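# Hang lantern on rail by red wire, off table

## Task

Suspend the lantern from the rail using its red wire so that it hangs free and touches nothing on the table.

## Robot and tools

Robot: two arms, left_arm and right_arm, each with a two-finger gripper. Scene frame: origin at table-top height, halfway between the nominal arm bases; +z up, +x out over the table, left_arm on the +y side. The image sides do not match the arm names. Both bases are unrotated; left_arm base sits at (+0.053, +0.456, 0) m and right_arm base at (-0.065, -0.317, 0) m. Each arm reports its hand pose, and takes its offsets, in its own base frame. Because the bases are unrotated, its axes run parallel to the scene axes. Fixed cameras and the table use the scene frame.

Gripper geometry: the fingers point along the gripper's +z and open and close along its y. end_effector_position is the spot between the pads when they are shut. Fingertips extend about 19 mm past it when closed and 6 mm when fully open. A block juts roughly 10 cm toward the gripper's +x.

Row layout, used by both execute_actions and move: 18 numbers, each in [-1, 1], always for both arms. The order is left dx, dy, dz, rx, ry, rz, left gripper position, force_limit, speed, then the same nine for the right arm. dx..rz are an offset from that arm's Hand target, not an absolute pose. They run along the arm's base axes and are scaled so 1.0 = 0.6 m or 180 degrees. rx, ry, rz form one rotation vector, turning about the Hand target position. Six zeros re-command the current Hand target.

Gripper numbers are commands, not offsets. For position, +1 is fully open (85 mm), the pads touch near -0.8, and -1 closes until blocked. force_limit and speed set grip strength and finger speed; both start at +1. speed -1 is about 20 mm/s, 0 about 85 and +1 about 150. A slow close (speed -1) on a 40 mm hard object gives roughly 30 N per pad at force_limit -1 and 100 N at +1. A fast close from well open gives far more: about 120-135 N at speed 0 and 200-245 N at speed +1. To leave a gripper unchanged, resend its last three numbers, because 0 is a real command. A new force_limit or speed only applies after a position change of at least 0.01. To loosen a grip, open first.

execute_actions(actions, cameras): actions is a list of actions. Each action is a table of up to 15 rows, one row per 1/30 s control step. A shorter table repeats its last row to fill the 15 steps. Every row's offset is measured from the Hand target at the start of that action, not from the previous row. Each new action starts from the current Hand target, so repeating an offset moves the arm further. An empty list returns pictures and full state. cameras can be ["all"], [] or a list of names. An unknown name invalidates the call.

move(target, speed, blend, stop_force, zero, blocking, cameras): steers the grippers in straight lines. target is one 18-number row or a list of up to 15 rows. In a list, every row is an offset from the same starting Hand targets. speed is in m/s, from 0.002 to 1 (default 0.25); turning is capped at twice that in rad/s. You may give one speed value or one per target. blend, in metres, rounds corners in a list; the default 0 stops at each target. stop_force, in N (12-80), ends an arm's path when it feels that much push against its travel. It is unreliable near singular or stretched poses, when the gripper rotates, or for light contacts. Use it only at slow speed, and leave it out when backing away from a contact. zero (default true) re-zeroes the force before the move. blocking=false returns early, but it cannot be combined with stop_force. Paths do not avoid obstacles or the other arm. The result adds a move: line with the ending (done, off_target, moving, held, fault) and any limits (paced, held). The total time is capped at 10 s.

wait(seconds 0-10, cameras) lets time pass while commands hold. stop(cameras) brakes a running move. zoom_image(camera, region [x0,y0,x1,y1], at most 504x504 px) enlarges part of a camera's latest image. finished_scene(scene) ends the scene; it cannot be undone.

Cameras: cam_high, cam_low, cam_pegs, cam_rail, cam_left_wrist, cam_right_wrist, each 672x504. Calibration is given as OpenCV intrinsics and extrinsics. It may be slightly off: fixed cameras by up to about 2 degrees and 9 mm. Wrist cameras can lag while their arm moves.

Results: end_effector_position (m) and end_effector_quat_wxyz are in the arm's base frame. Hand target is the last commanded pose after clipping; the gripper may settle short of it. object_status codes: 0 = moving, 1 = blocked while opening, 2 = blocked while closing (a grip), 3 = reached the command or the pads met. position_measured is in counts: 3 is open, 78 is about 60 mm, 130 is 40 mm, 180 is 20 mm, 230 means the pads are touching. Flange force is the estimated outside force on the gripper along its own axes, including any held weight; it has noise and can read "no reading". Joint velocities may read within noise. Action calls also list positions at some steps.

Motion limits: each step clips the command to within 70 mm and 16 degrees of the measured pose. A joint driven to its limit is freed with turns back of under half a turn. A clearance check holds back commands that bring the arms too close.

Avoid: dropping things, or anything leaving the table. Avoid collisions or presses between the arms, including gripping the other arm's fingers. Avoid hard hits on fixed objects and stiff pushes past a contact. Avoid heavy or fast-swung loads, and hard grips on parts still resting on something. Exceeding joint torque limits (152 N m for waist, shoulder and elbow; 38 N m for the wrist joints) causes a 10 s stop. So does 150 N of outside force on the arm. Holding loads or keeping an arm stretched heats the motors; a MOTOR HOT warning can lead to a 30-60 s brake. Loose objects may occasionally get nudged.

Each tool is called after ">>>" as name(argument=value, ...) on one line, values as JSON.

## Session

>>> execute_actions(actions=[])

Scene clock: 0.00 s.
left_arm: end_effector_position=(+0.6483, -0.0536, +0.1413) position_measured=3 object_status=3 end_effector_quat_wxyz=(-0.053, -0.663, +0.746, +0.035) | right_arm: end_effector_position=(+0.6685, -0.0639, +0.1159) position_measured=3 object_status=3 end_effector_quat_wxyz=(-0.075, +0.385, +0.919, +0.045)
Joint positions: left_arm=[0.12 0.658 0.522 0.003 -1.562 1.334] | right_arm=[0.03 0.725 0.609 -0.144 -1.554 -0.813]
Joint velocities: within noise
Flange force (N): no reading
Hand target: left_arm +0.6483, -0.0536, +0.1413; -0.053, -0.663, +0.746, +0.035 | right_arm +0.6685, -0.0639, +0.1159; -0.075, +0.385, +0.919, +0.045
Tool commands: left_gripper/position=+1.0 left_gripper/force_limit=+1.0 left_gripper/speed=+1.0 right_gripper/position=+1.0 right_gripper/force_limit=+1.0 right_gripper/speed=+1.0

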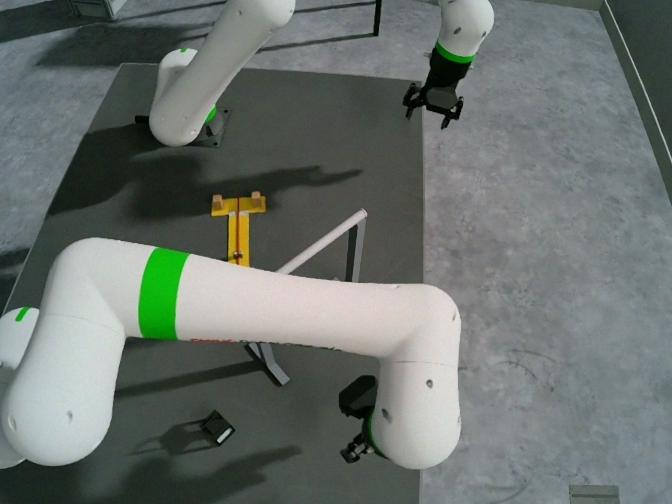

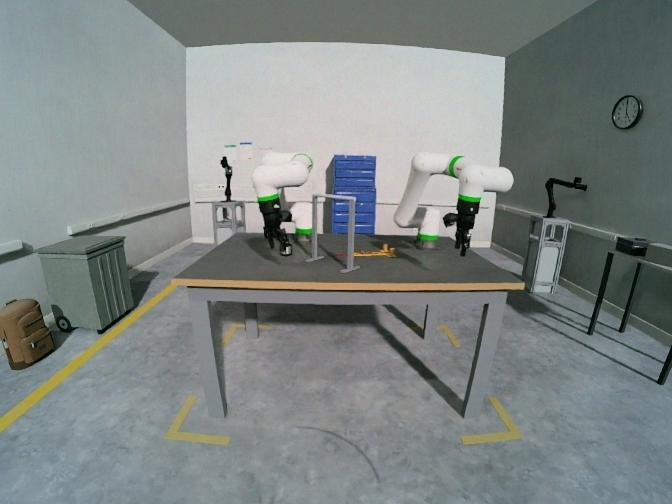

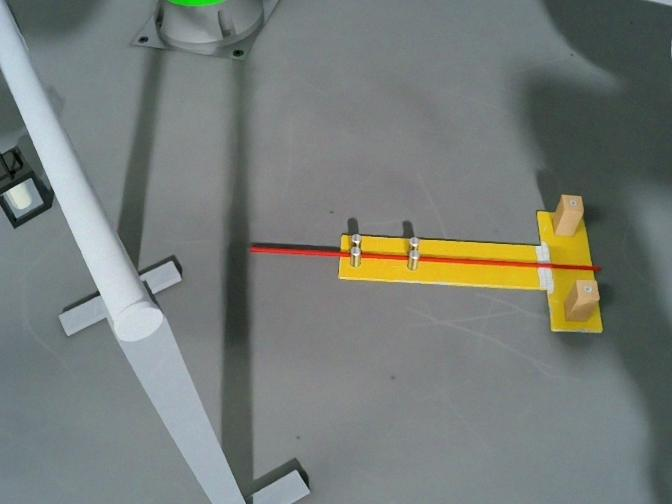

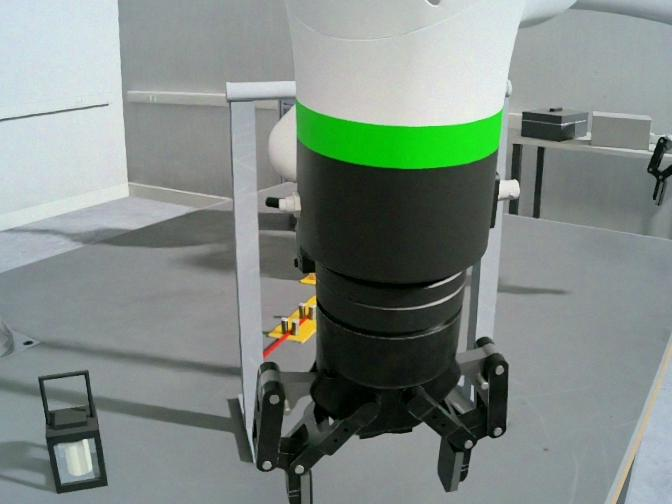

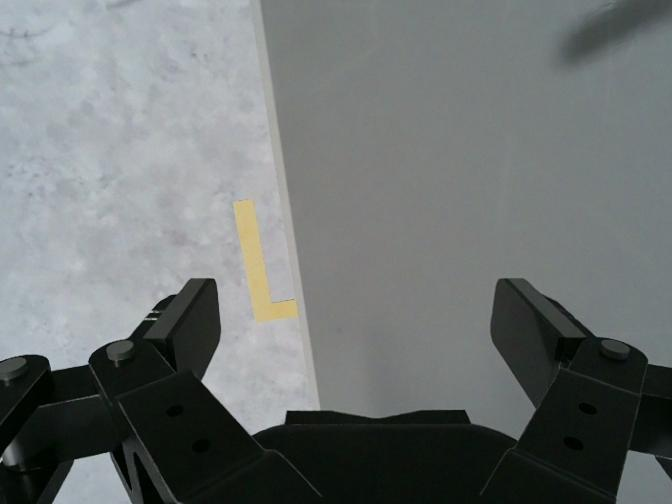

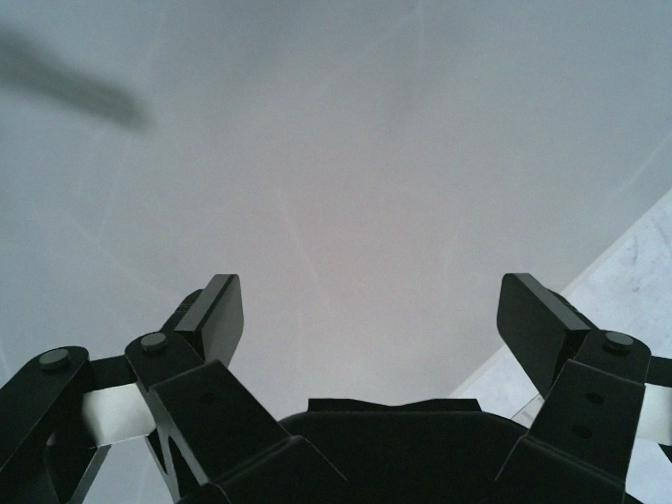

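>>> zoom_image(camera="cam_pegs", region=[230, 180, 430, 330])

>>> zoom_image(camera="cam_pegs", region=[420, 180, 620, 340])

>>> zoom_image(camera="cam_rail", region=[20, 350, 140, 500])

>>> zoom_image(camera="cam_pegs", region=[0, 120, 130, 250])

>>> zoom_image(camera="cam_high", region=[180, 170, 420, 450])

Scaled by 2.520 from the camera's 672x504 image, which has a finer 960x720 frame.

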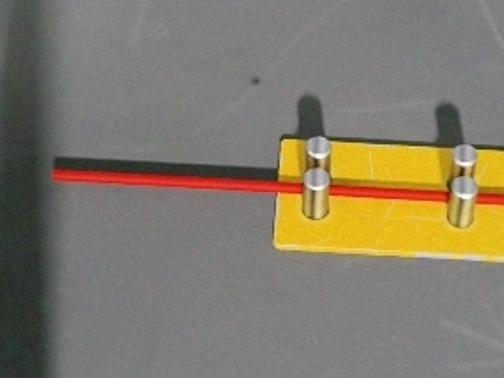

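Scaled by 2.520 from the camera's 672x504 image, which has a finer 960x720 frame.

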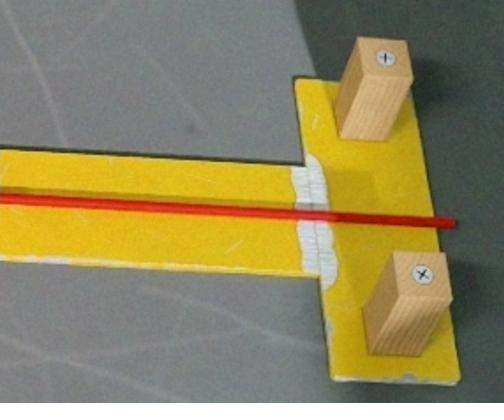

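Scaled by 3.360 from the camera's 672x504 image, which has a finer 960x720 frame.

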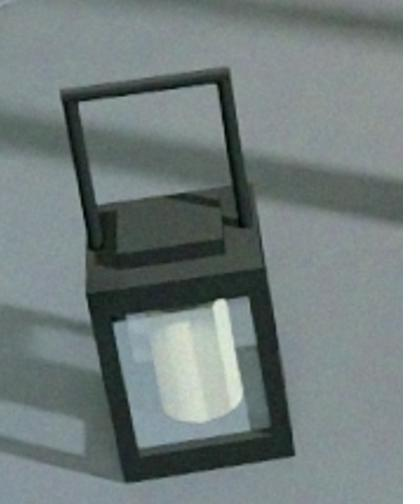

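Scaled by 3.877 from the camera's 672x504 image, which has a finer 960x720 frame.

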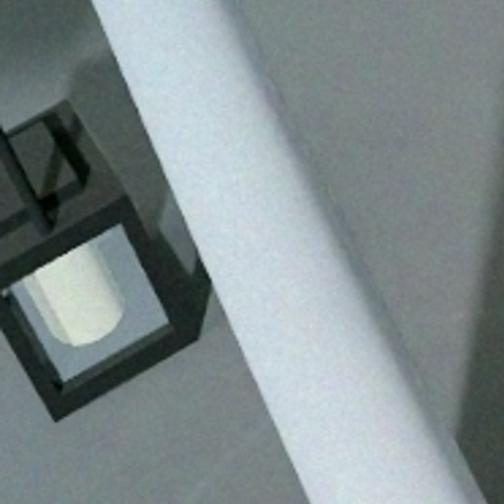

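Scaled by 1.800 from the camera's 672x504 image, which has a finer 960x720 frame.

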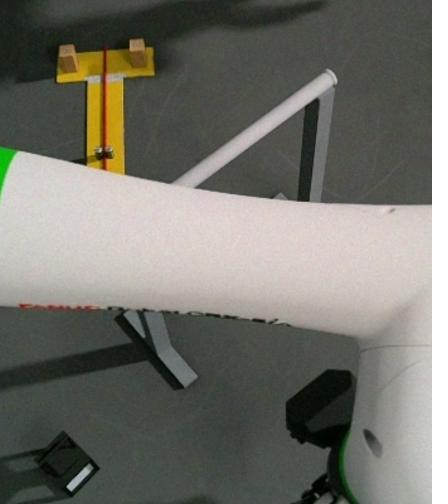

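>>> move(target=[0,0,0.2,0,0,0,1,1,1,-0.55,-0.25,0.5,0,0,0,1,1,1], cameras=["all"])

Scene clock: 7.00 s.
left_arm: end_effector_position=(+0.6483, -0.0536, +0.2613) position_measured=3 object_status=3 end_effector_quat_wxyz=(-0.053, -0.663, +0.746, +0.035) | right_arm: end_effector_position=(+0.3385, -0.2139, +0.4159) position_measured=3 object_status=3 end_effector_quat_wxyz=(-0.075, +0.385, +0.919, +0.045)
Joint positions: left_arm=[0.12 0.66 0.804 0.003 -1.842 1.335] | right_arm=[-0.318 0.054 0.393 -0.115 -2.05 -0.521]
Flange force (N): left_arm=[2.6 16.6 6.9] | right_arm=[-5.7 6.5 -8.8]
Hand target: left_arm +0.6483, -0.0536, +0.2613; -0.053, -0.663, +0.746, +0.035 | right_arm +0.3385, -0.2139, +0.4159; -0.075, +0.385, +0.919, +0.045
Off the commanded pose: left_arm 0.000 m, 0 deg | right_arm 0.000 m, 0 deg.
move: done
camera_calibration:
cam_left_wrist: T_world_to_cam=[[-0.984788, 0.115961, 0.129409, 0.619901], [0.149719, 0.944247, 0.293228, -0.101528], [-0.0881909, 0.308142, -0.947244, 0.451396], [0, 0, 0, 1]] pos_world=[0.66548, -0.115111, 0.377132]
cam_right_wrist: T_world_to_cam=[[0.718812, 0.695124, 0.0105624, -0.0884721], [0.680901, -0.707008, 0.191086, -0.44598], [0.140296, -0.130163, -0.981516, 0.455845], [0, 0, 0, 1]] pos_world=[0.30331, -0.194478, 0.533575]

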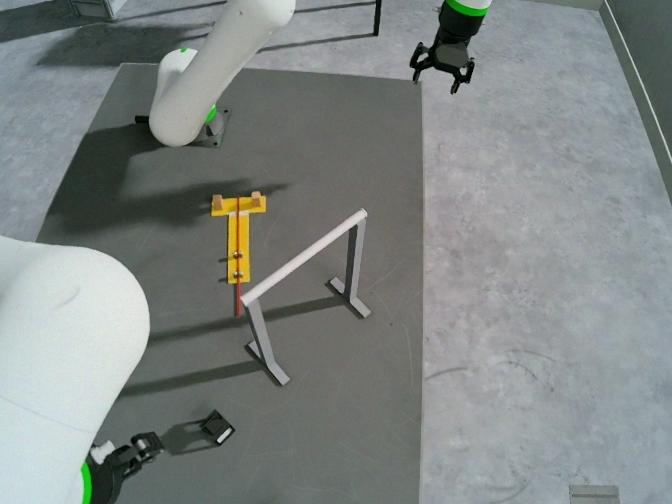

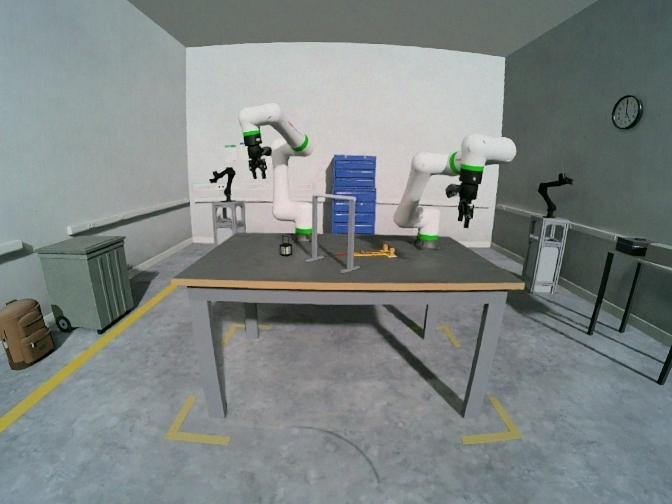

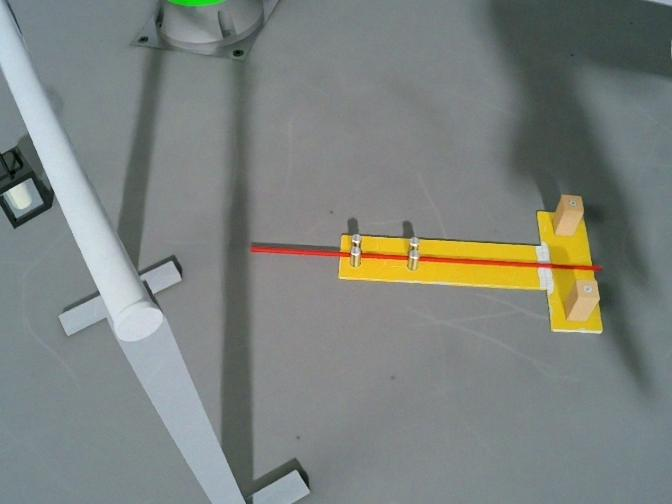

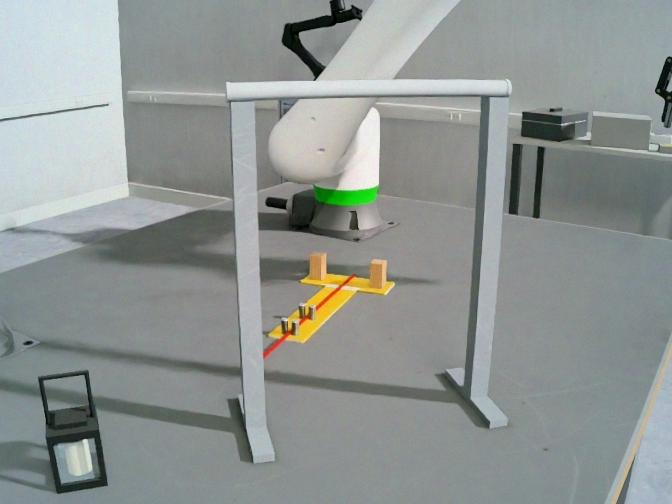

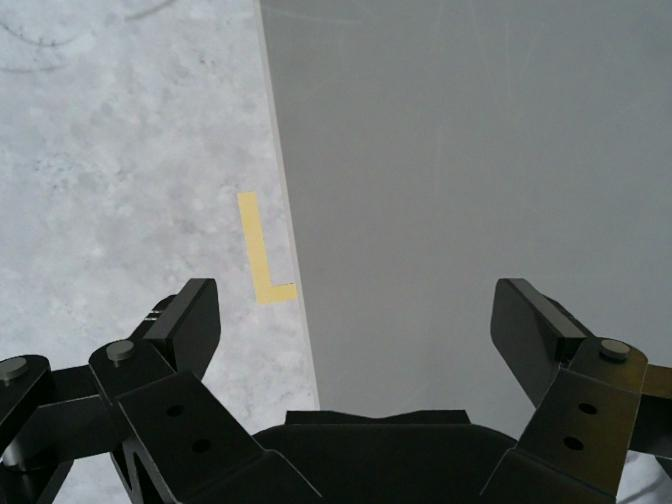

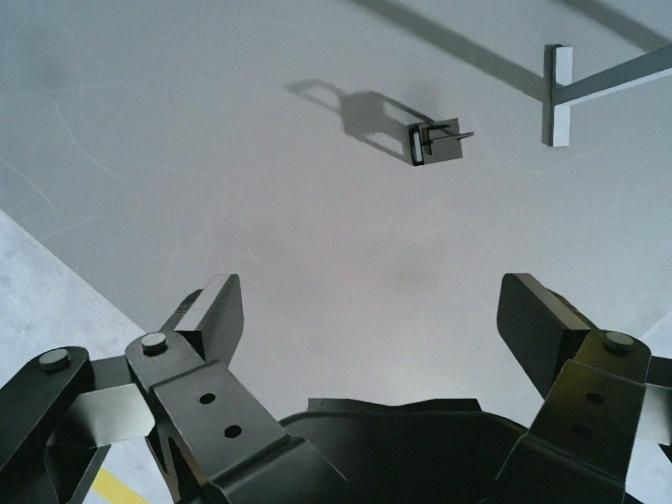

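>>> move(target=[-0.762,-0.471,-0.235,0.0122,-0.0389,0.1014,0.05,-1,-0.5,0,0,0,0,0,0,1,1,1], cameras=["cam_pegs","cam_left_wrist","cam_high"])

Scene clock: 12.30 s.
left_arm: end_effector_position=(+0.1911, -0.3362, +0.1203) position_measured=123 object_status=3 end_effector_quat_wxyz=(+0.000, +0.775, -0.632, +0.000) | right_arm: end_effector_position=(+0.3385, -0.2139, +0.4159) position_measured=3 object_status=3 end_effector_quat_wxyz=(-0.075, +0.385, +0.919, +0.045)
Joint positions: left_arm=[-0.711 -0.084 -0.468 0 -1.187 2.484] | right_arm=[-0.318 0.054 0.393 -0.115 -2.05 -0.521]
Flange force (N): left_arm=[-6.0 5.1 -0.2] | right_arm=[-7.1 5.9 -9.1]
Hand target: left_arm +0.1911, -0.3362, +0.1203; +0.000, +0.775, -0.632, +0.000 | right_arm +0.3385, -0.2139, +0.4159; -0.075, +0.385, +0.919, +0.045
Off the commanded pose: left_arm 0.000 m, 0 deg | right_arm 0.000 m, 0 deg.
move: done
camera_calibration:
cam_left_wrist: T_world_to_cam=[[-0.979244, -0.20258, 0.00650356, 0.127338], [-0.189363, 0.925854, 0.327012, 0.329598], [-0.0722673, 0.318993, -0.944998, 0.364937], [0, 0, 0, 1]] pos_world=[0.213482, -0.395776, 0.236254]
Images, in order (width x height): cam_high 672x504, cam_pegs 672x504, cam_left_wrist 672x504.

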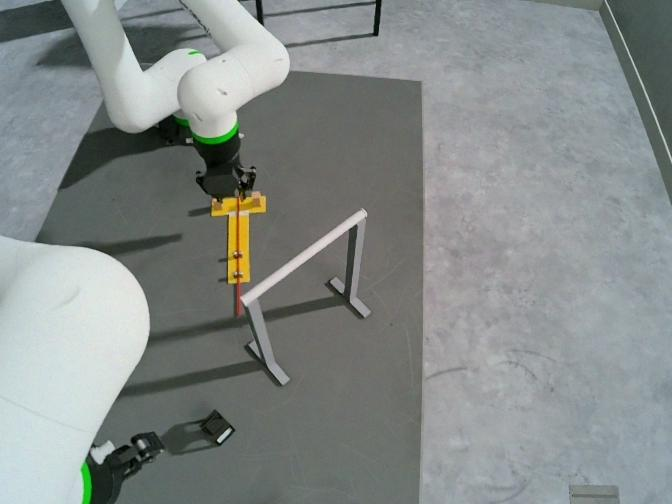

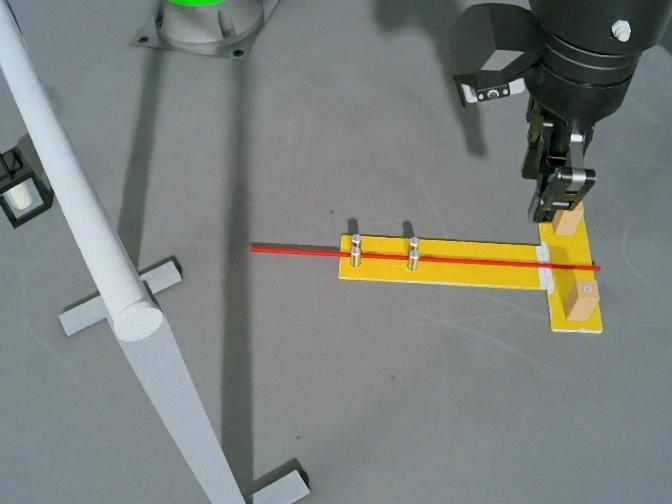

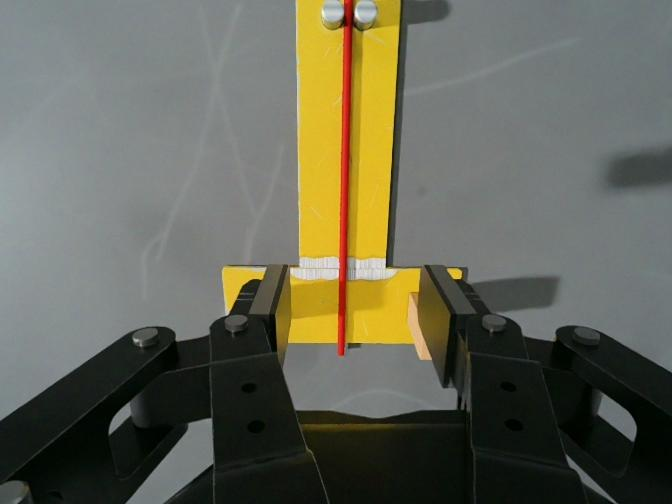

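>>> move(target=[0,0,-0.116,0,0,0,-0.38,-1,-0.5,0,0,0,0,0,0,1,1,1], cameras=["cam_pegs","cam_left_wrist"])

Scene clock: 14.20 s.
left_arm: end_effector_position=(+0.1911, -0.3362, +0.0507) position_measured=177 object_status=3 end_effector_quat_wxyz=(+0.000, +0.775, -0.632, +0.000) | right_arm: end_effector_position=(+0.3385, -0.2139, +0.4159) position_measured=3 object_status=3 end_effector_quat_wxyz=(-0.075, +0.385, +0.919, +0.045)
Joint positions: left_arm=[-0.711 0.005 -0.564 0 -1.001 2.484] | right_arm=[-0.318 0.054 0.393 -0.115 -2.05 -0.521]
Flange force (N): left_arm=[-2.5 4.3 -0.1] | right_arm=[-6.4 5.8 -8.7]
Hand target: left_arm +0.1911, -0.3362, +0.0507; +0.000, +0.775, -0.632, +0.000 | right_arm +0.3385, -0.2139, +0.4159; -0.075, +0.385, +0.919, +0.045
Off the commanded pose: left_arm 0.000 m, 0 deg | right_arm 0.000 m, 0 deg.
move: done
camera_calibration:
cam_left_wrist: T_world_to_cam=[[-0.979247, -0.202567, 0.00646513, 0.127705], [-0.189349, 0.925795, 0.327186, 0.352285], [-0.0722624, 0.319172, -0.944938, 0.299217], [0, 0, 0, 1]] pos_world=[0.213382, -0.395776, 0.166653]
Images, in order (width x height): cam_pegs 672x504, cam_left_wrist 672x504.

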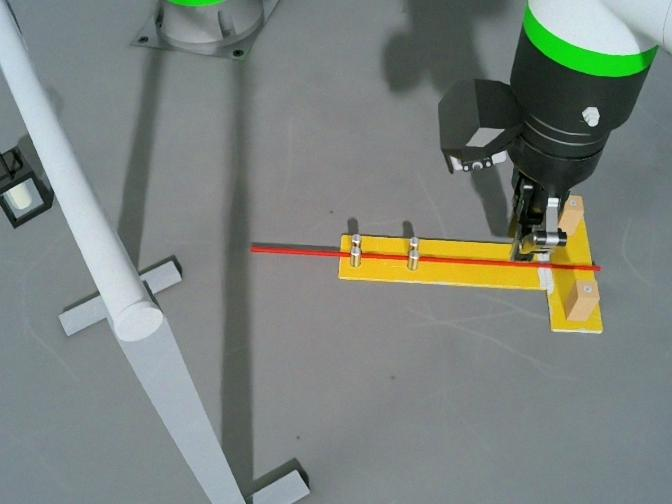

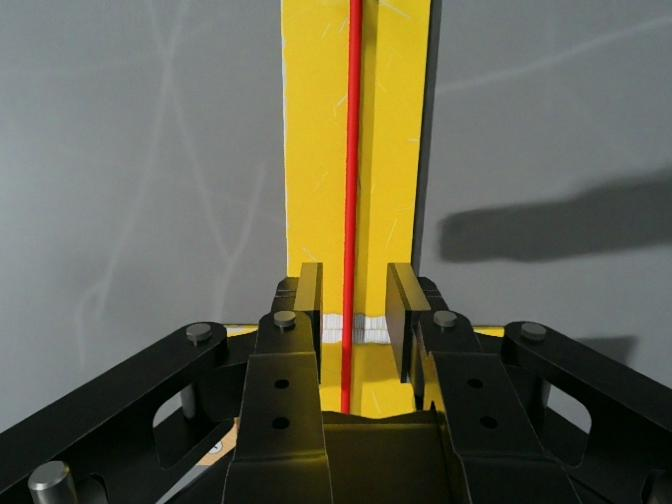

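>>> move(target=[0.002,0,-0.064,0,0,0,-0.38,-1,-0.5,0,0,0,0,0,0,1,1,1], speed=0.01, stop_force=12, cameras=["cam_pegs","cam_left_wrist"])

Scene clock: 18.13 s.
left_arm: end_effector_position=(+0.1920, -0.3363, +0.0221) position_measured=177 object_status=3 end_effector_quat_wxyz=(+0.000, +0.775, -0.632, +0.000) | right_arm: end_effector_position=(+0.3385, -0.2139, +0.4159) position_measured=3 object_status=3 end_effector_quat_wxyz=(-0.075, +0.385, +0.919, +0.045)
Joint positions: left_arm=[-0.71 0.054 -0.595 0 -0.922 2.483] | right_arm=[-0.318 0.054 0.393 -0.115 -2.05 -0.521]
Flange force (N): left_arm=[-19.0 5.3 -47.4] | right_arm=[-6.5 6.5 -9.5]
Hand target: left_arm +0.1920, -0.3363, +0.0221; +0.000, +0.775, -0.632, +0.000 (not the last commanded pose) | right_arm +0.3385, -0.2139, +0.4159; -0.075, +0.385, +0.919, +0.045
Off the commanded pose: left_arm 0.010 m, 0 deg | right_arm 0.000 m, 0 deg.
move: contact (left_arm)
camera_calibration:
cam_left_wrist: T_world_to_cam=[[-0.979227, -0.202663, 0.00645161, 0.128808], [-0.189452, 0.925804, 0.3271, 0.361929], [-0.072264, 0.319083, -0.944968, 0.27236], [0, 0, 0, 1]] pos_world=[0.214382, -0.395876, 0.138154]
Images, in order (width x height): cam_pegs 672x504, cam_left_wrist 672x504.

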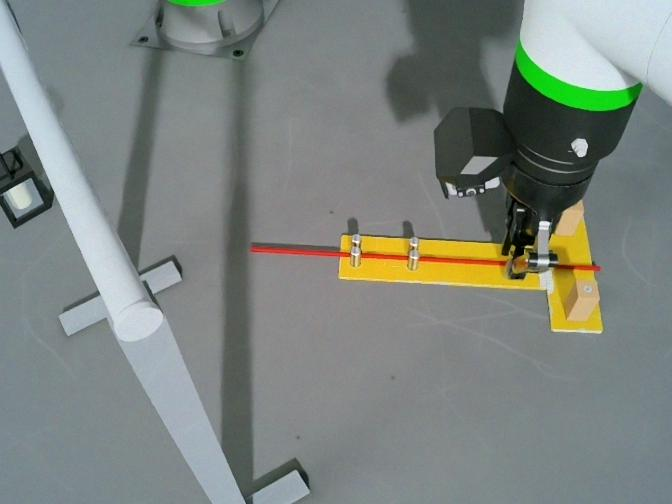

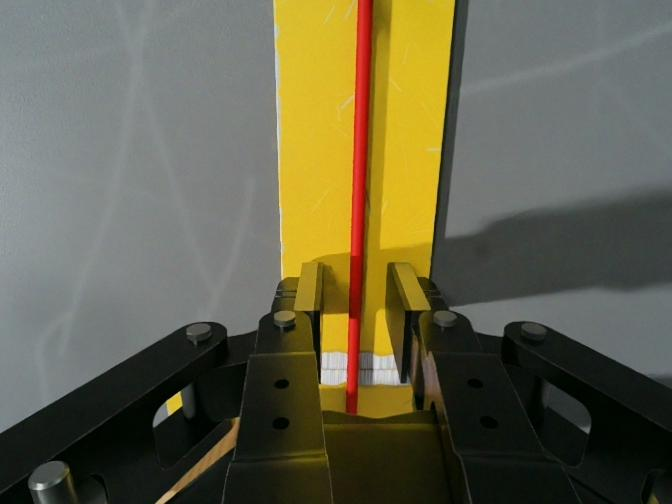

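>>> move(target=[-0.002,0,0.008,0,0,0,-0.38,-1,-0.5,0,0,0,0,0,0,1,1,1])

>>> move(target=[0,0,0,0,0,0,-1,-0.5,-1,0,0,0,0,0,0,1,1,1], cameras=["cam_pegs","cam_left_wrist"])

Scene clock: 19.40 s.
left_arm: end_effector_position=(+0.1908, -0.3363, +0.0269) position_measured=177 object_status=3 end_effector_quat_wxyz=(+0.000, +0.775, -0.632, +0.000) | right_arm: end_effector_position=(+0.3385, -0.2139, +0.4159) position_measured=3 object_status=3 end_effector_quat_wxyz=(-0.075, +0.385, +0.919, +0.045)
Joint positions: left_arm=[-0.712 0.044 -0.592 0 -0.935 2.485] | right_arm=[-0.318 0.054 0.393 -0.115 -2.05 -0.521]
Flange force (N): left_arm=[-5.9 4.4 -2.9] | right_arm=[-7.0 5.6 -9.4]
Hand target: left_arm +0.1908, -0.3363, +0.0269; +0.000, +0.775, -0.632, +0.000 | right_arm +0.3385, -0.2139, +0.4159; -0.075, +0.385, +0.919, +0.045
Off the commanded pose: left_arm 0.000 m, 0 deg | right_arm 0.000 m, 0 deg.
move: done

Scene clock: 20.67 s.
left_arm: end_effector_position=(+0.1908, -0.3363, +0.0269) position_measured=230 object_status=0 end_effector_quat_wxyz=(+0.000, +0.775, -0.632, +0.000) | right_arm: end_effector_position=(+0.3385, -0.2139, +0.4159) position_measured=3 object_status=3 end_effector_quat_wxyz=(-0.075, +0.385, +0.919, +0.045)
Joint positions: left_arm=[-0.712 0.044 -0.592 0 -0.935 2.485] | right_arm=[-0.318 0.054 0.393 -0.115 -2.05 -0.521]
Flange force (N): left_arm=[-6.2 4.3 -2.9] | right_arm=[-6.2 6.2 -9.5]
Hand target: left_arm +0.1908, -0.3363, +0.0269; +0.000, +0.775, -0.632, +0.000 | right_arm +0.3385, -0.2139, +0.4159; -0.075, +0.385, +0.919, +0.045
Off the commanded pose: left_arm 0.000 m, 0 deg | right_arm 0.000 m, 0 deg.
move: done
camera_calibration:
cam_left_wrist: T_world_to_cam=[[-0.979246, -0.202573, 0.00648448, 0.127637], [-0.189356, 0.925824, 0.327099, 0.360119], [-0.0722648, 0.319082, -0.944968, 0.276809], [0, 0, 0, 1]] pos_world=[0.213182, -0.395876, 0.142954]
Images, in order (width x height): cam_pegs 672x504, cam_left_wrist 672x504.

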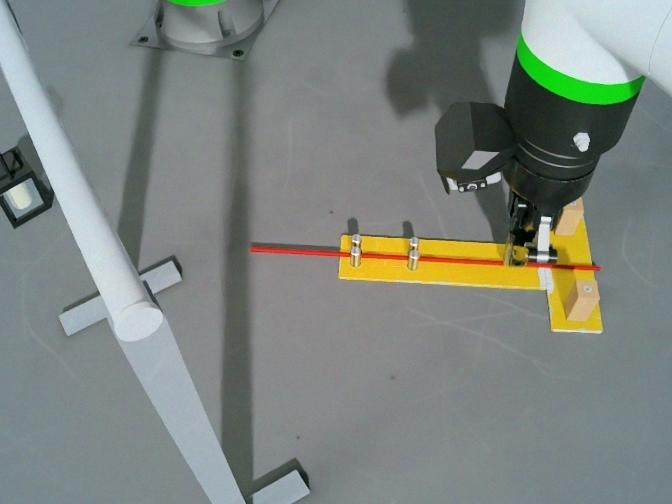

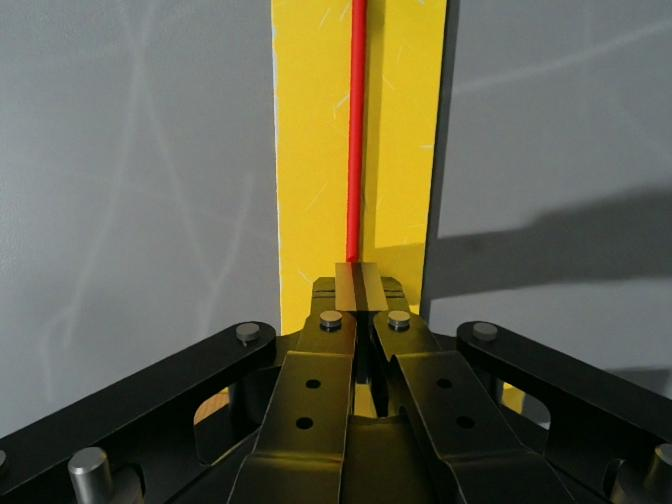

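>>> move(target=[0,0,0,0,0,0,-0.6,-1,-0.5,0,0,0,0,0,0,1,1,1], cameras=["cam_left_wrist"])

>>> move(target=[0,0,-0.03,0,0,0,-0.6,-1,-0.5,0,0,0,0,0,0,1,1,1], speed=0.005, stop_force=12)

Scene clock: 21.77 s.
left_arm: end_effector_position=(+0.1908, -0.3363, +0.0269) position_measured=205 object_status=0 end_effector_quat_wxyz=(+0.000, +0.775, -0.632, +0.000) | right_arm: end_effector_position=(+0.3385, -0.2139, +0.4159) position_measured=3 object_status=3 end_effector_quat_wxyz=(-0.075, +0.385, +0.919, +0.045)
Joint positions: left_arm=[-0.712 0.044 -0.592 0 -0.935 2.485] | right_arm=[-0.318 0.054 0.393 -0.115 -2.05 -0.521]
Flange force (N): left_arm=[-5.0 4.4 -2.8] | right_arm=[-6.2 6.0 -9.5]
Hand target: left_arm +0.1908, -0.3363, +0.0269; +0.000, +0.775, -0.632, +0.000 | right_arm +0.3385, -0.2139, +0.4159; -0.075, +0.385, +0.919, +0.045
Off the commanded pose: left_arm 0.000 m, 0 deg | right_arm 0.000 m, 0 deg.
move: done
camera_calibration:
cam_left_wrist: T_world_to_cam=[[-0.979246, -0.202573, 0.00648448, 0.127637], [-0.189356, 0.925824, 0.327099, 0.360119], [-0.0722648, 0.319082, -0.944968, 0.276809], [0, 0, 0, 1]] pos_world=[0.213182, -0.395876, 0.142954]
Images, in order (width x height): cam_left_wrist 672x504.

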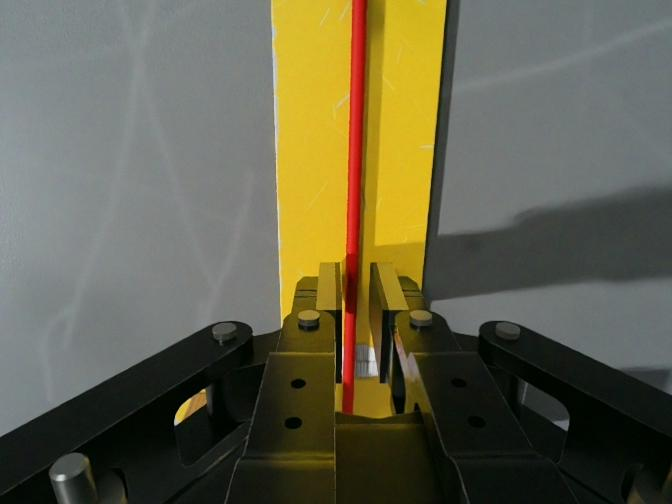

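Scene clock: 23.30 s.
left_arm: end_effector_position=(+0.1908, -0.3363, +0.0224) position_measured=205 object_status=3 end_effector_quat_wxyz=(+0.000, +0.775, -0.632, +0.000) | right_arm: end_effector_position=(+0.3385, -0.2139, +0.4159) position_measured=3 object_status=3 end_effector_quat_wxyz=(-0.075, +0.385, +0.919, +0.045)
Joint positions: left_arm=[-0.712 0.052 -0.596 0 -0.922 2.485] | right_arm=[-0.318 0.054 0.393 -0.115 -2.05 -0.521]
Flange force (N): left_arm=[-15.9 4.1 -36.9] | right_arm=[-7.1 5.7 -9.7]
Hand target: left_arm +0.1908, -0.3363, +0.0224; +0.000, +0.775, -0.632, +0.000 (not the last commanded pose) | right_arm +0.3385, -0.2139, +0.4159; -0.075, +0.385, +0.919, +0.045
Off the commanded pose: left_arm 0.013 m, 0 deg | right_arm 0.000 m, 0 deg.
move: contact (left_arm)

>>> move(target=[0,0,0.0035,0,0,0,-0.6,-1,-0.5,0,0,0,0,0,0,1,1,1])

>>> move(target=[0,0,0,0,0,0,-1,0,-1,0,0,0,0,0,0,1,1,1], cameras=["cam_pegs","cam_left_wrist"])

Scene clock: 24.43 s.
left_arm: end_effector_position=(+0.1908, -0.3363, +0.0245) position_measured=205 object_status=3 end_effector_quat_wxyz=(+0.000, +0.775, -0.632, +0.000) | right_arm: end_effector_position=(+0.3385, -0.2139, +0.4159) position_measured=3 object_status=3 end_effector_quat_wxyz=(-0.075, +0.385, +0.919, +0.045)
Joint positions: left_arm=[-0.712 0.048 -0.594 0 -0.928 2.485] | right_arm=[-0.318 0.054 0.393 -0.115 -2.05 -0.521]
Flange force (N): left_arm=[-4.7 3.9 -2.6] | right_arm=[-5.2 6.6 -8.7]
Hand target: left_arm +0.1908, -0.3363, +0.0245; +0.000, +0.775, -0.632, +0.000 | right_arm +0.3385, -0.2139, +0.4159; -0.075, +0.385, +0.919, +0.045
Off the commanded pose: left_arm 0.000 m, 0 deg | right_arm 0.000 m, 0 deg.
move: done

Scene clock: 25.40 s.
left_arm: end_effector_position=(+0.1908, -0.3363, +0.0245) position_measured=229 object_status=0 end_effector_quat_wxyz=(+0.000, +0.775, -0.632, +0.000) | right_arm: end_effector_position=(+0.3385, -0.2139, +0.4159) position_measured=3 object_status=3 end_effector_quat_wxyz=(-0.075, +0.385, +0.919, +0.045)
Joint positions: left_arm=[-0.712 0.048 -0.594 0 -0.928 2.485] | right_arm=[-0.318 0.054 0.393 -0.115 -2.05 -0.521]
Flange force (N): left_arm=[-7.7 4.7 -13.5] | right_arm=[-6.1 5.9 -8.9]
Hand target: left_arm +0.1908, -0.3363, +0.0245; +0.000, +0.775, -0.632, +0.000 | right_arm +0.3385, -0.2139, +0.4159; -0.075, +0.385, +0.919, +0.045
Off the commanded pose: left_arm 0.000 m, 0 deg | right_arm 0.000 m, 0 deg.
move: done
camera_calibration:
cam_left_wrist: T_world_to_cam=[[-0.979233, -0.202637, 0.00637873, 0.127639], [-0.189458, 0.92584, 0.326995, 0.360946], [-0.072167, 0.318995, -0.945005, 0.274491], [0, 0, 0, 1]] pos_world=[0.213182, -0.395876, 0.140554]
Images, in order (width x height): cam_pegs 672x504, cam_left_wrist 672x504.

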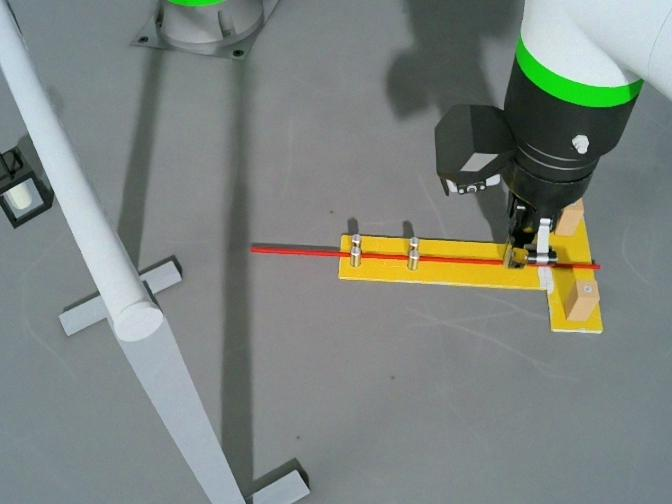

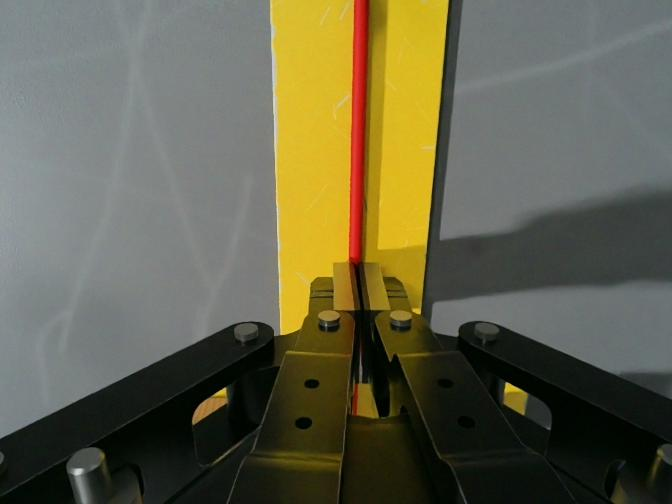

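>>> move(target=[[0,0,0.001,0,0,0,-1,0,-1,0,0,0,0,0,0,1,1,1],[0.015,-0.0735,0.001,0,0,0,-1,0,-1,0,0,0,0,0,0,1,1,1]], speed=0.03, cameras=["cam_pegs","cam_left_wrist"])

Scene clock: 28.20 s.
left_arm: end_effector_position=(+0.1998, -0.3804, +0.0251) position_measured=229 object_status=2 end_effector_quat_wxyz=(+0.000, +0.775, -0.632, +0.000) | right_arm: end_effector_position=(+0.3385, -0.2139, +0.4159) position_measured=3 object_status=3 end_effector_quat_wxyz=(-0.075, +0.385, +0.919, +0.045)
Joint positions: left_arm=[-0.78 0.151 -0.478 0 -0.942 2.553] | right_arm=[-0.318 0.054 0.393 -0.115 -2.05 -0.521]
Flange force (N): left_arm=[-7.5 3.5 -3.7] | right_arm=[-7.6 6.2 -10.4]
Hand target: left_arm +0.1998, -0.3804, +0.0251; +0.000, +0.775, -0.632, +0.000 | right_arm +0.3385, -0.2139, +0.4159; -0.075, +0.385, +0.919, +0.045
Off the commanded pose: left_arm 0.000 m, 0 deg | right_arm 0.000 m, 0 deg.
move: done
camera_calibration:
cam_left_wrist: T_world_to_cam=[[-0.979217, -0.202708, 0.0065823, 0.127449], [-0.189464, 0.925857, 0.326943, 0.403301], [-0.0723683, 0.318901, -0.945021, 0.289781], [0, 0, 0, 1]] pos_world=[0.222182, -0.439975, 0.141154]
Images, in order (width x height): cam_pegs 672x504, cam_left_wrist 672x504.

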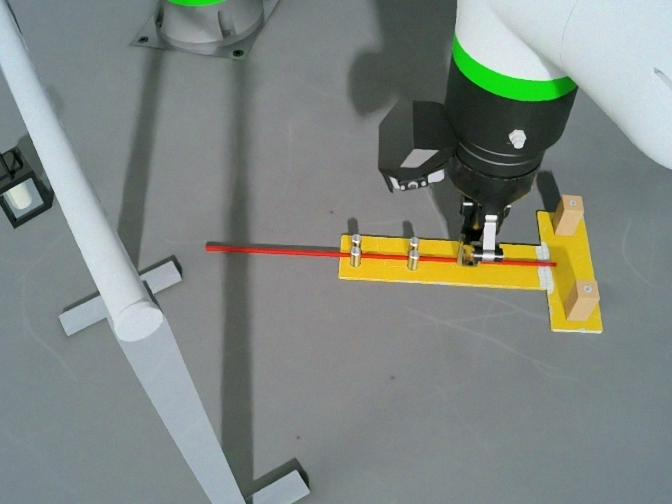

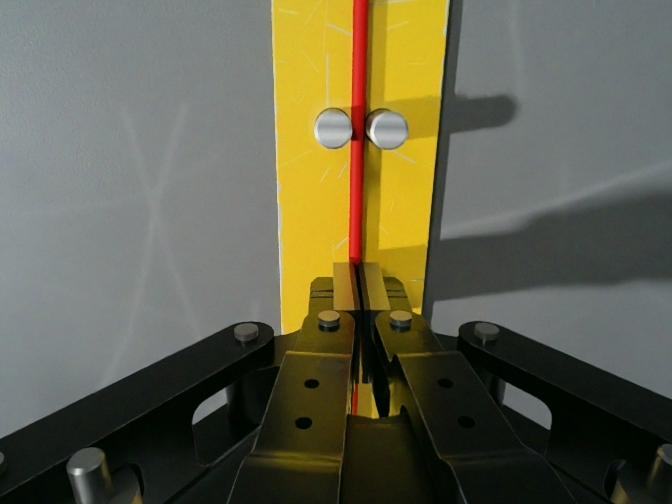

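>>> move(target=[[0.0475,-0.001,0,0,0,-0.1667,-1,0,-1,0,0,0,0,0,0,1,1,1],[0.085,-0.024,0,0,0,-0.3333,-1,0,-1,0,0,0,0,0,0,1,1,1],[0.1042,-0.0603,0,0,0,-0.5,-1,0,-1,0,0,0,0,0,0,1,1,1]], speed=0.1, blend=0.01, cameras=["cam_pegs","cam_left_wrist"])

Scene clock: 39.80 s.
left_arm: end_effector_position=(+0.2623, -0.4166, +0.0251) position_measured=229 object_status=2 end_effector_quat_wxyz=(+0.000, -0.101, +0.995, +0.000) | right_arm: end_effector_position=(+0.3385, -0.2139, +0.4159) position_measured=3 object_status=3 end_effector_quat_wxyz=(-0.075, +0.385, +0.919, +0.045)
Joint positions: left_arm=[-0.741 0.292 -0.3 0 -0.978 0.944] | right_arm=[-0.318 0.054 0.393 -0.115 -2.05 -0.521]
Flange force (N): left_arm=[5.1 6.7 -2.6] | right_arm=[-5.9 6.1 -8.8]
Hand target: left_arm +0.2623, -0.4166, +0.0251; +0.000, -0.101, +0.995, +0.000 | right_arm +0.3385, -0.2139, +0.4159; -0.075, +0.385, +0.919, +0.045
Off the commanded pose: left_arm 0.000 m, 0 deg | right_arm 0.000 m, 0 deg.
move: done
camera_calibration:
cam_left_wrist: T_world_to_cam=[[-0.202669, 0.979226, 0.00647097, 0.469938], [0.925834, 0.189458, 0.327013, -0.150666], [0.318993, 0.0722664, -0.944998, 0.100344], [0, 0, 0, 1]] pos_world=[0.202724, -0.438882, 0.141054]
Images, in order (width x height): cam_pegs 672x504, cam_left_wrist 672x504.

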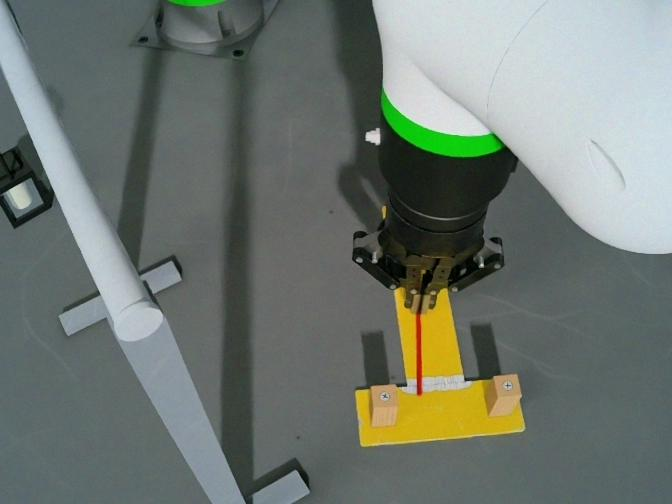

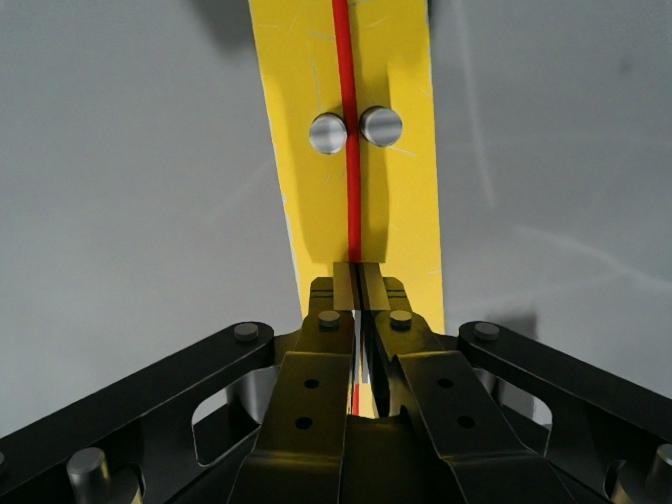

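>>> move(target=[[-0.0192,0.0363,0,0,0,0.1667,-1,0,-1,0,0,0,0,0,0,1,1,1],[-0.0567,0.0593,0,0,0,0.3333,-1,0,-1,0,0,0,0,0,0,1,1,1],[-0.1042,0.0603,0,0,0,0.5,-1,0,-1,0,0,0,0,0,0,1,1,1],[-0.117,0.123,0,0,0,0.5,-1,0,-1,0,0,0,0,0,0,1,1,1]], speed=0.1, blend=[0.01,0.01,0,0], cameras=["cam_pegs","cam_left_wrist"])

Scene clock: 52.43 s.
left_arm: end_effector_position=(+0.1922, -0.3428, +0.0251) position_measured=229 object_status=2 end_effector_quat_wxyz=(+0.000, +0.775, -0.632, +0.000) | right_arm: end_effector_position=(+0.3385, -0.2139, +0.4159) position_measured=3 object_status=3 end_effector_quat_wxyz=(-0.075, +0.385, +0.919, +0.045)
Joint positions: left_arm=[-0.723 0.063 -0.577 0 -0.931 2.496] | right_arm=[-0.318 0.054 0.393 -0.115 -2.05 -0.521]
Flange force (N): left_arm=[-4.5 4.3 -2.9] | right_arm=[-6.2 6.2 -9.1]
Hand target: left_arm +0.1921, -0.3428, +0.0251; +0.000, +0.775, -0.632, +0.000 | right_arm +0.3385, -0.2139, +0.4159; -0.075, +0.385, +0.919, +0.045
Off the commanded pose: left_arm 0.000 m, 0 deg | right_arm 0.000 m, 0 deg.
move: done
camera_calibration:
cam_left_wrist: T_world_to_cam=[[-0.979234, -0.202631, 0.00635938, 0.127597], [-0.189452, 0.925811, 0.327082, 0.367022], [-0.0721645, 0.319085, -0.944975, 0.277162], [0, 0, 0, 1]] pos_world=[0.214482, -0.402376, 0.141054]
Images, in order (width x height): cam_pegs 672x504, cam_left_wrist 672x504.

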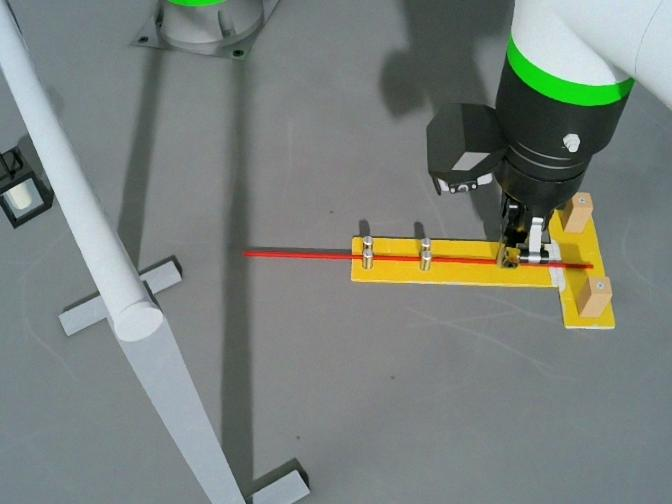

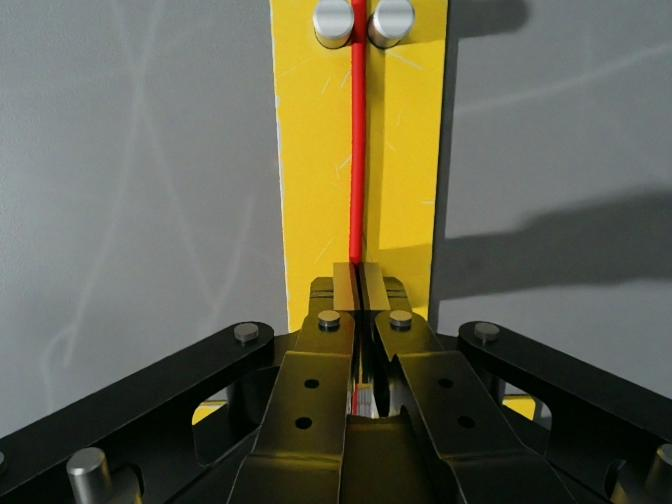

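>>> move(target=[[0,0,0,0,0,0,-0.4,-1,-0.5,0,0,0,0,0,0,1,1,1],[0,0,0.15,0,0,0,0.05,-1,-0.5,0,0,0,0,0,0,1,1,1],[0.044,0.1347,0.12,0,0,0,0.05,-1,-0.5,0,0,0,0,0,0,1,1,1]], cameras=["cam_pegs","cam_left_wrist"])

Scene clock: 57.07 s.
left_arm: end_effector_position=(+0.2185, -0.2620, +0.0971) position_measured=123 object_status=3 end_effector_quat_wxyz=(+0.000, +0.775, -0.632, +0.000) | right_arm: end_effector_position=(+0.3385, -0.2139, +0.4159) position_measured=3 object_status=3 end_effector_quat_wxyz=(-0.075, +0.385, +0.919, +0.045)
Joint positions: left_arm=[-0.485 -0.186 -0.614 0 -1.143 2.258] | right_arm=[-0.318 0.054 0.393 -0.115 -2.05 -0.521]
Flange force (N): left_arm=[-2.7 3.5 -0.7] | right_arm=[-7.2 5.8 -9.8]
Hand target: left_arm +0.2185, -0.2619, +0.0971; +0.000, +0.775, -0.632, +0.000 | right_arm +0.3385, -0.2139, +0.4159; -0.075, +0.385, +0.919, +0.045
Off the commanded pose: left_arm 0.000 m, 0 deg | right_arm 0.000 m, 0 deg.
move: done
camera_calibration:
cam_left_wrist: T_world_to_cam=[[-0.979233, -0.202638, 0.00637847, 0.169357], [-0.189459, 0.92584, 0.326995, 0.273697], [-0.072167, 0.318996, -0.945005, 0.321302], [0, 0, 0, 1]] pos_world=[0.240882, -0.321576, 0.213054]
Images, in order (width x height): cam_pegs 672x504, cam_left_wrist 672x504.

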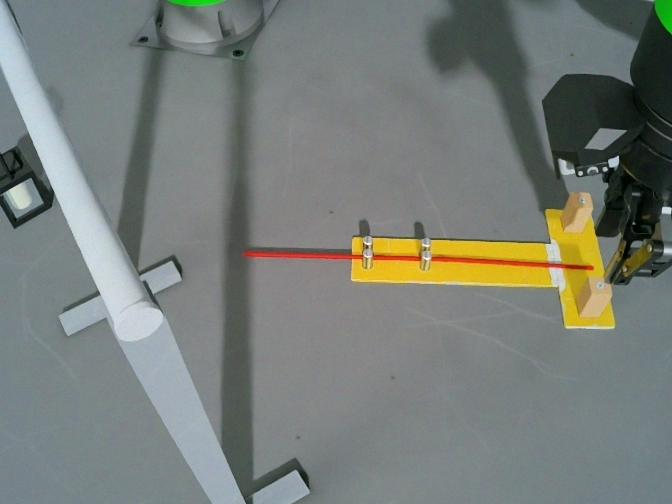

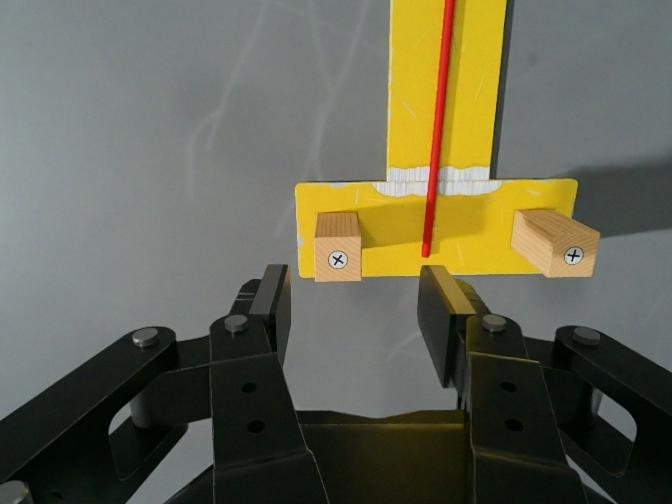

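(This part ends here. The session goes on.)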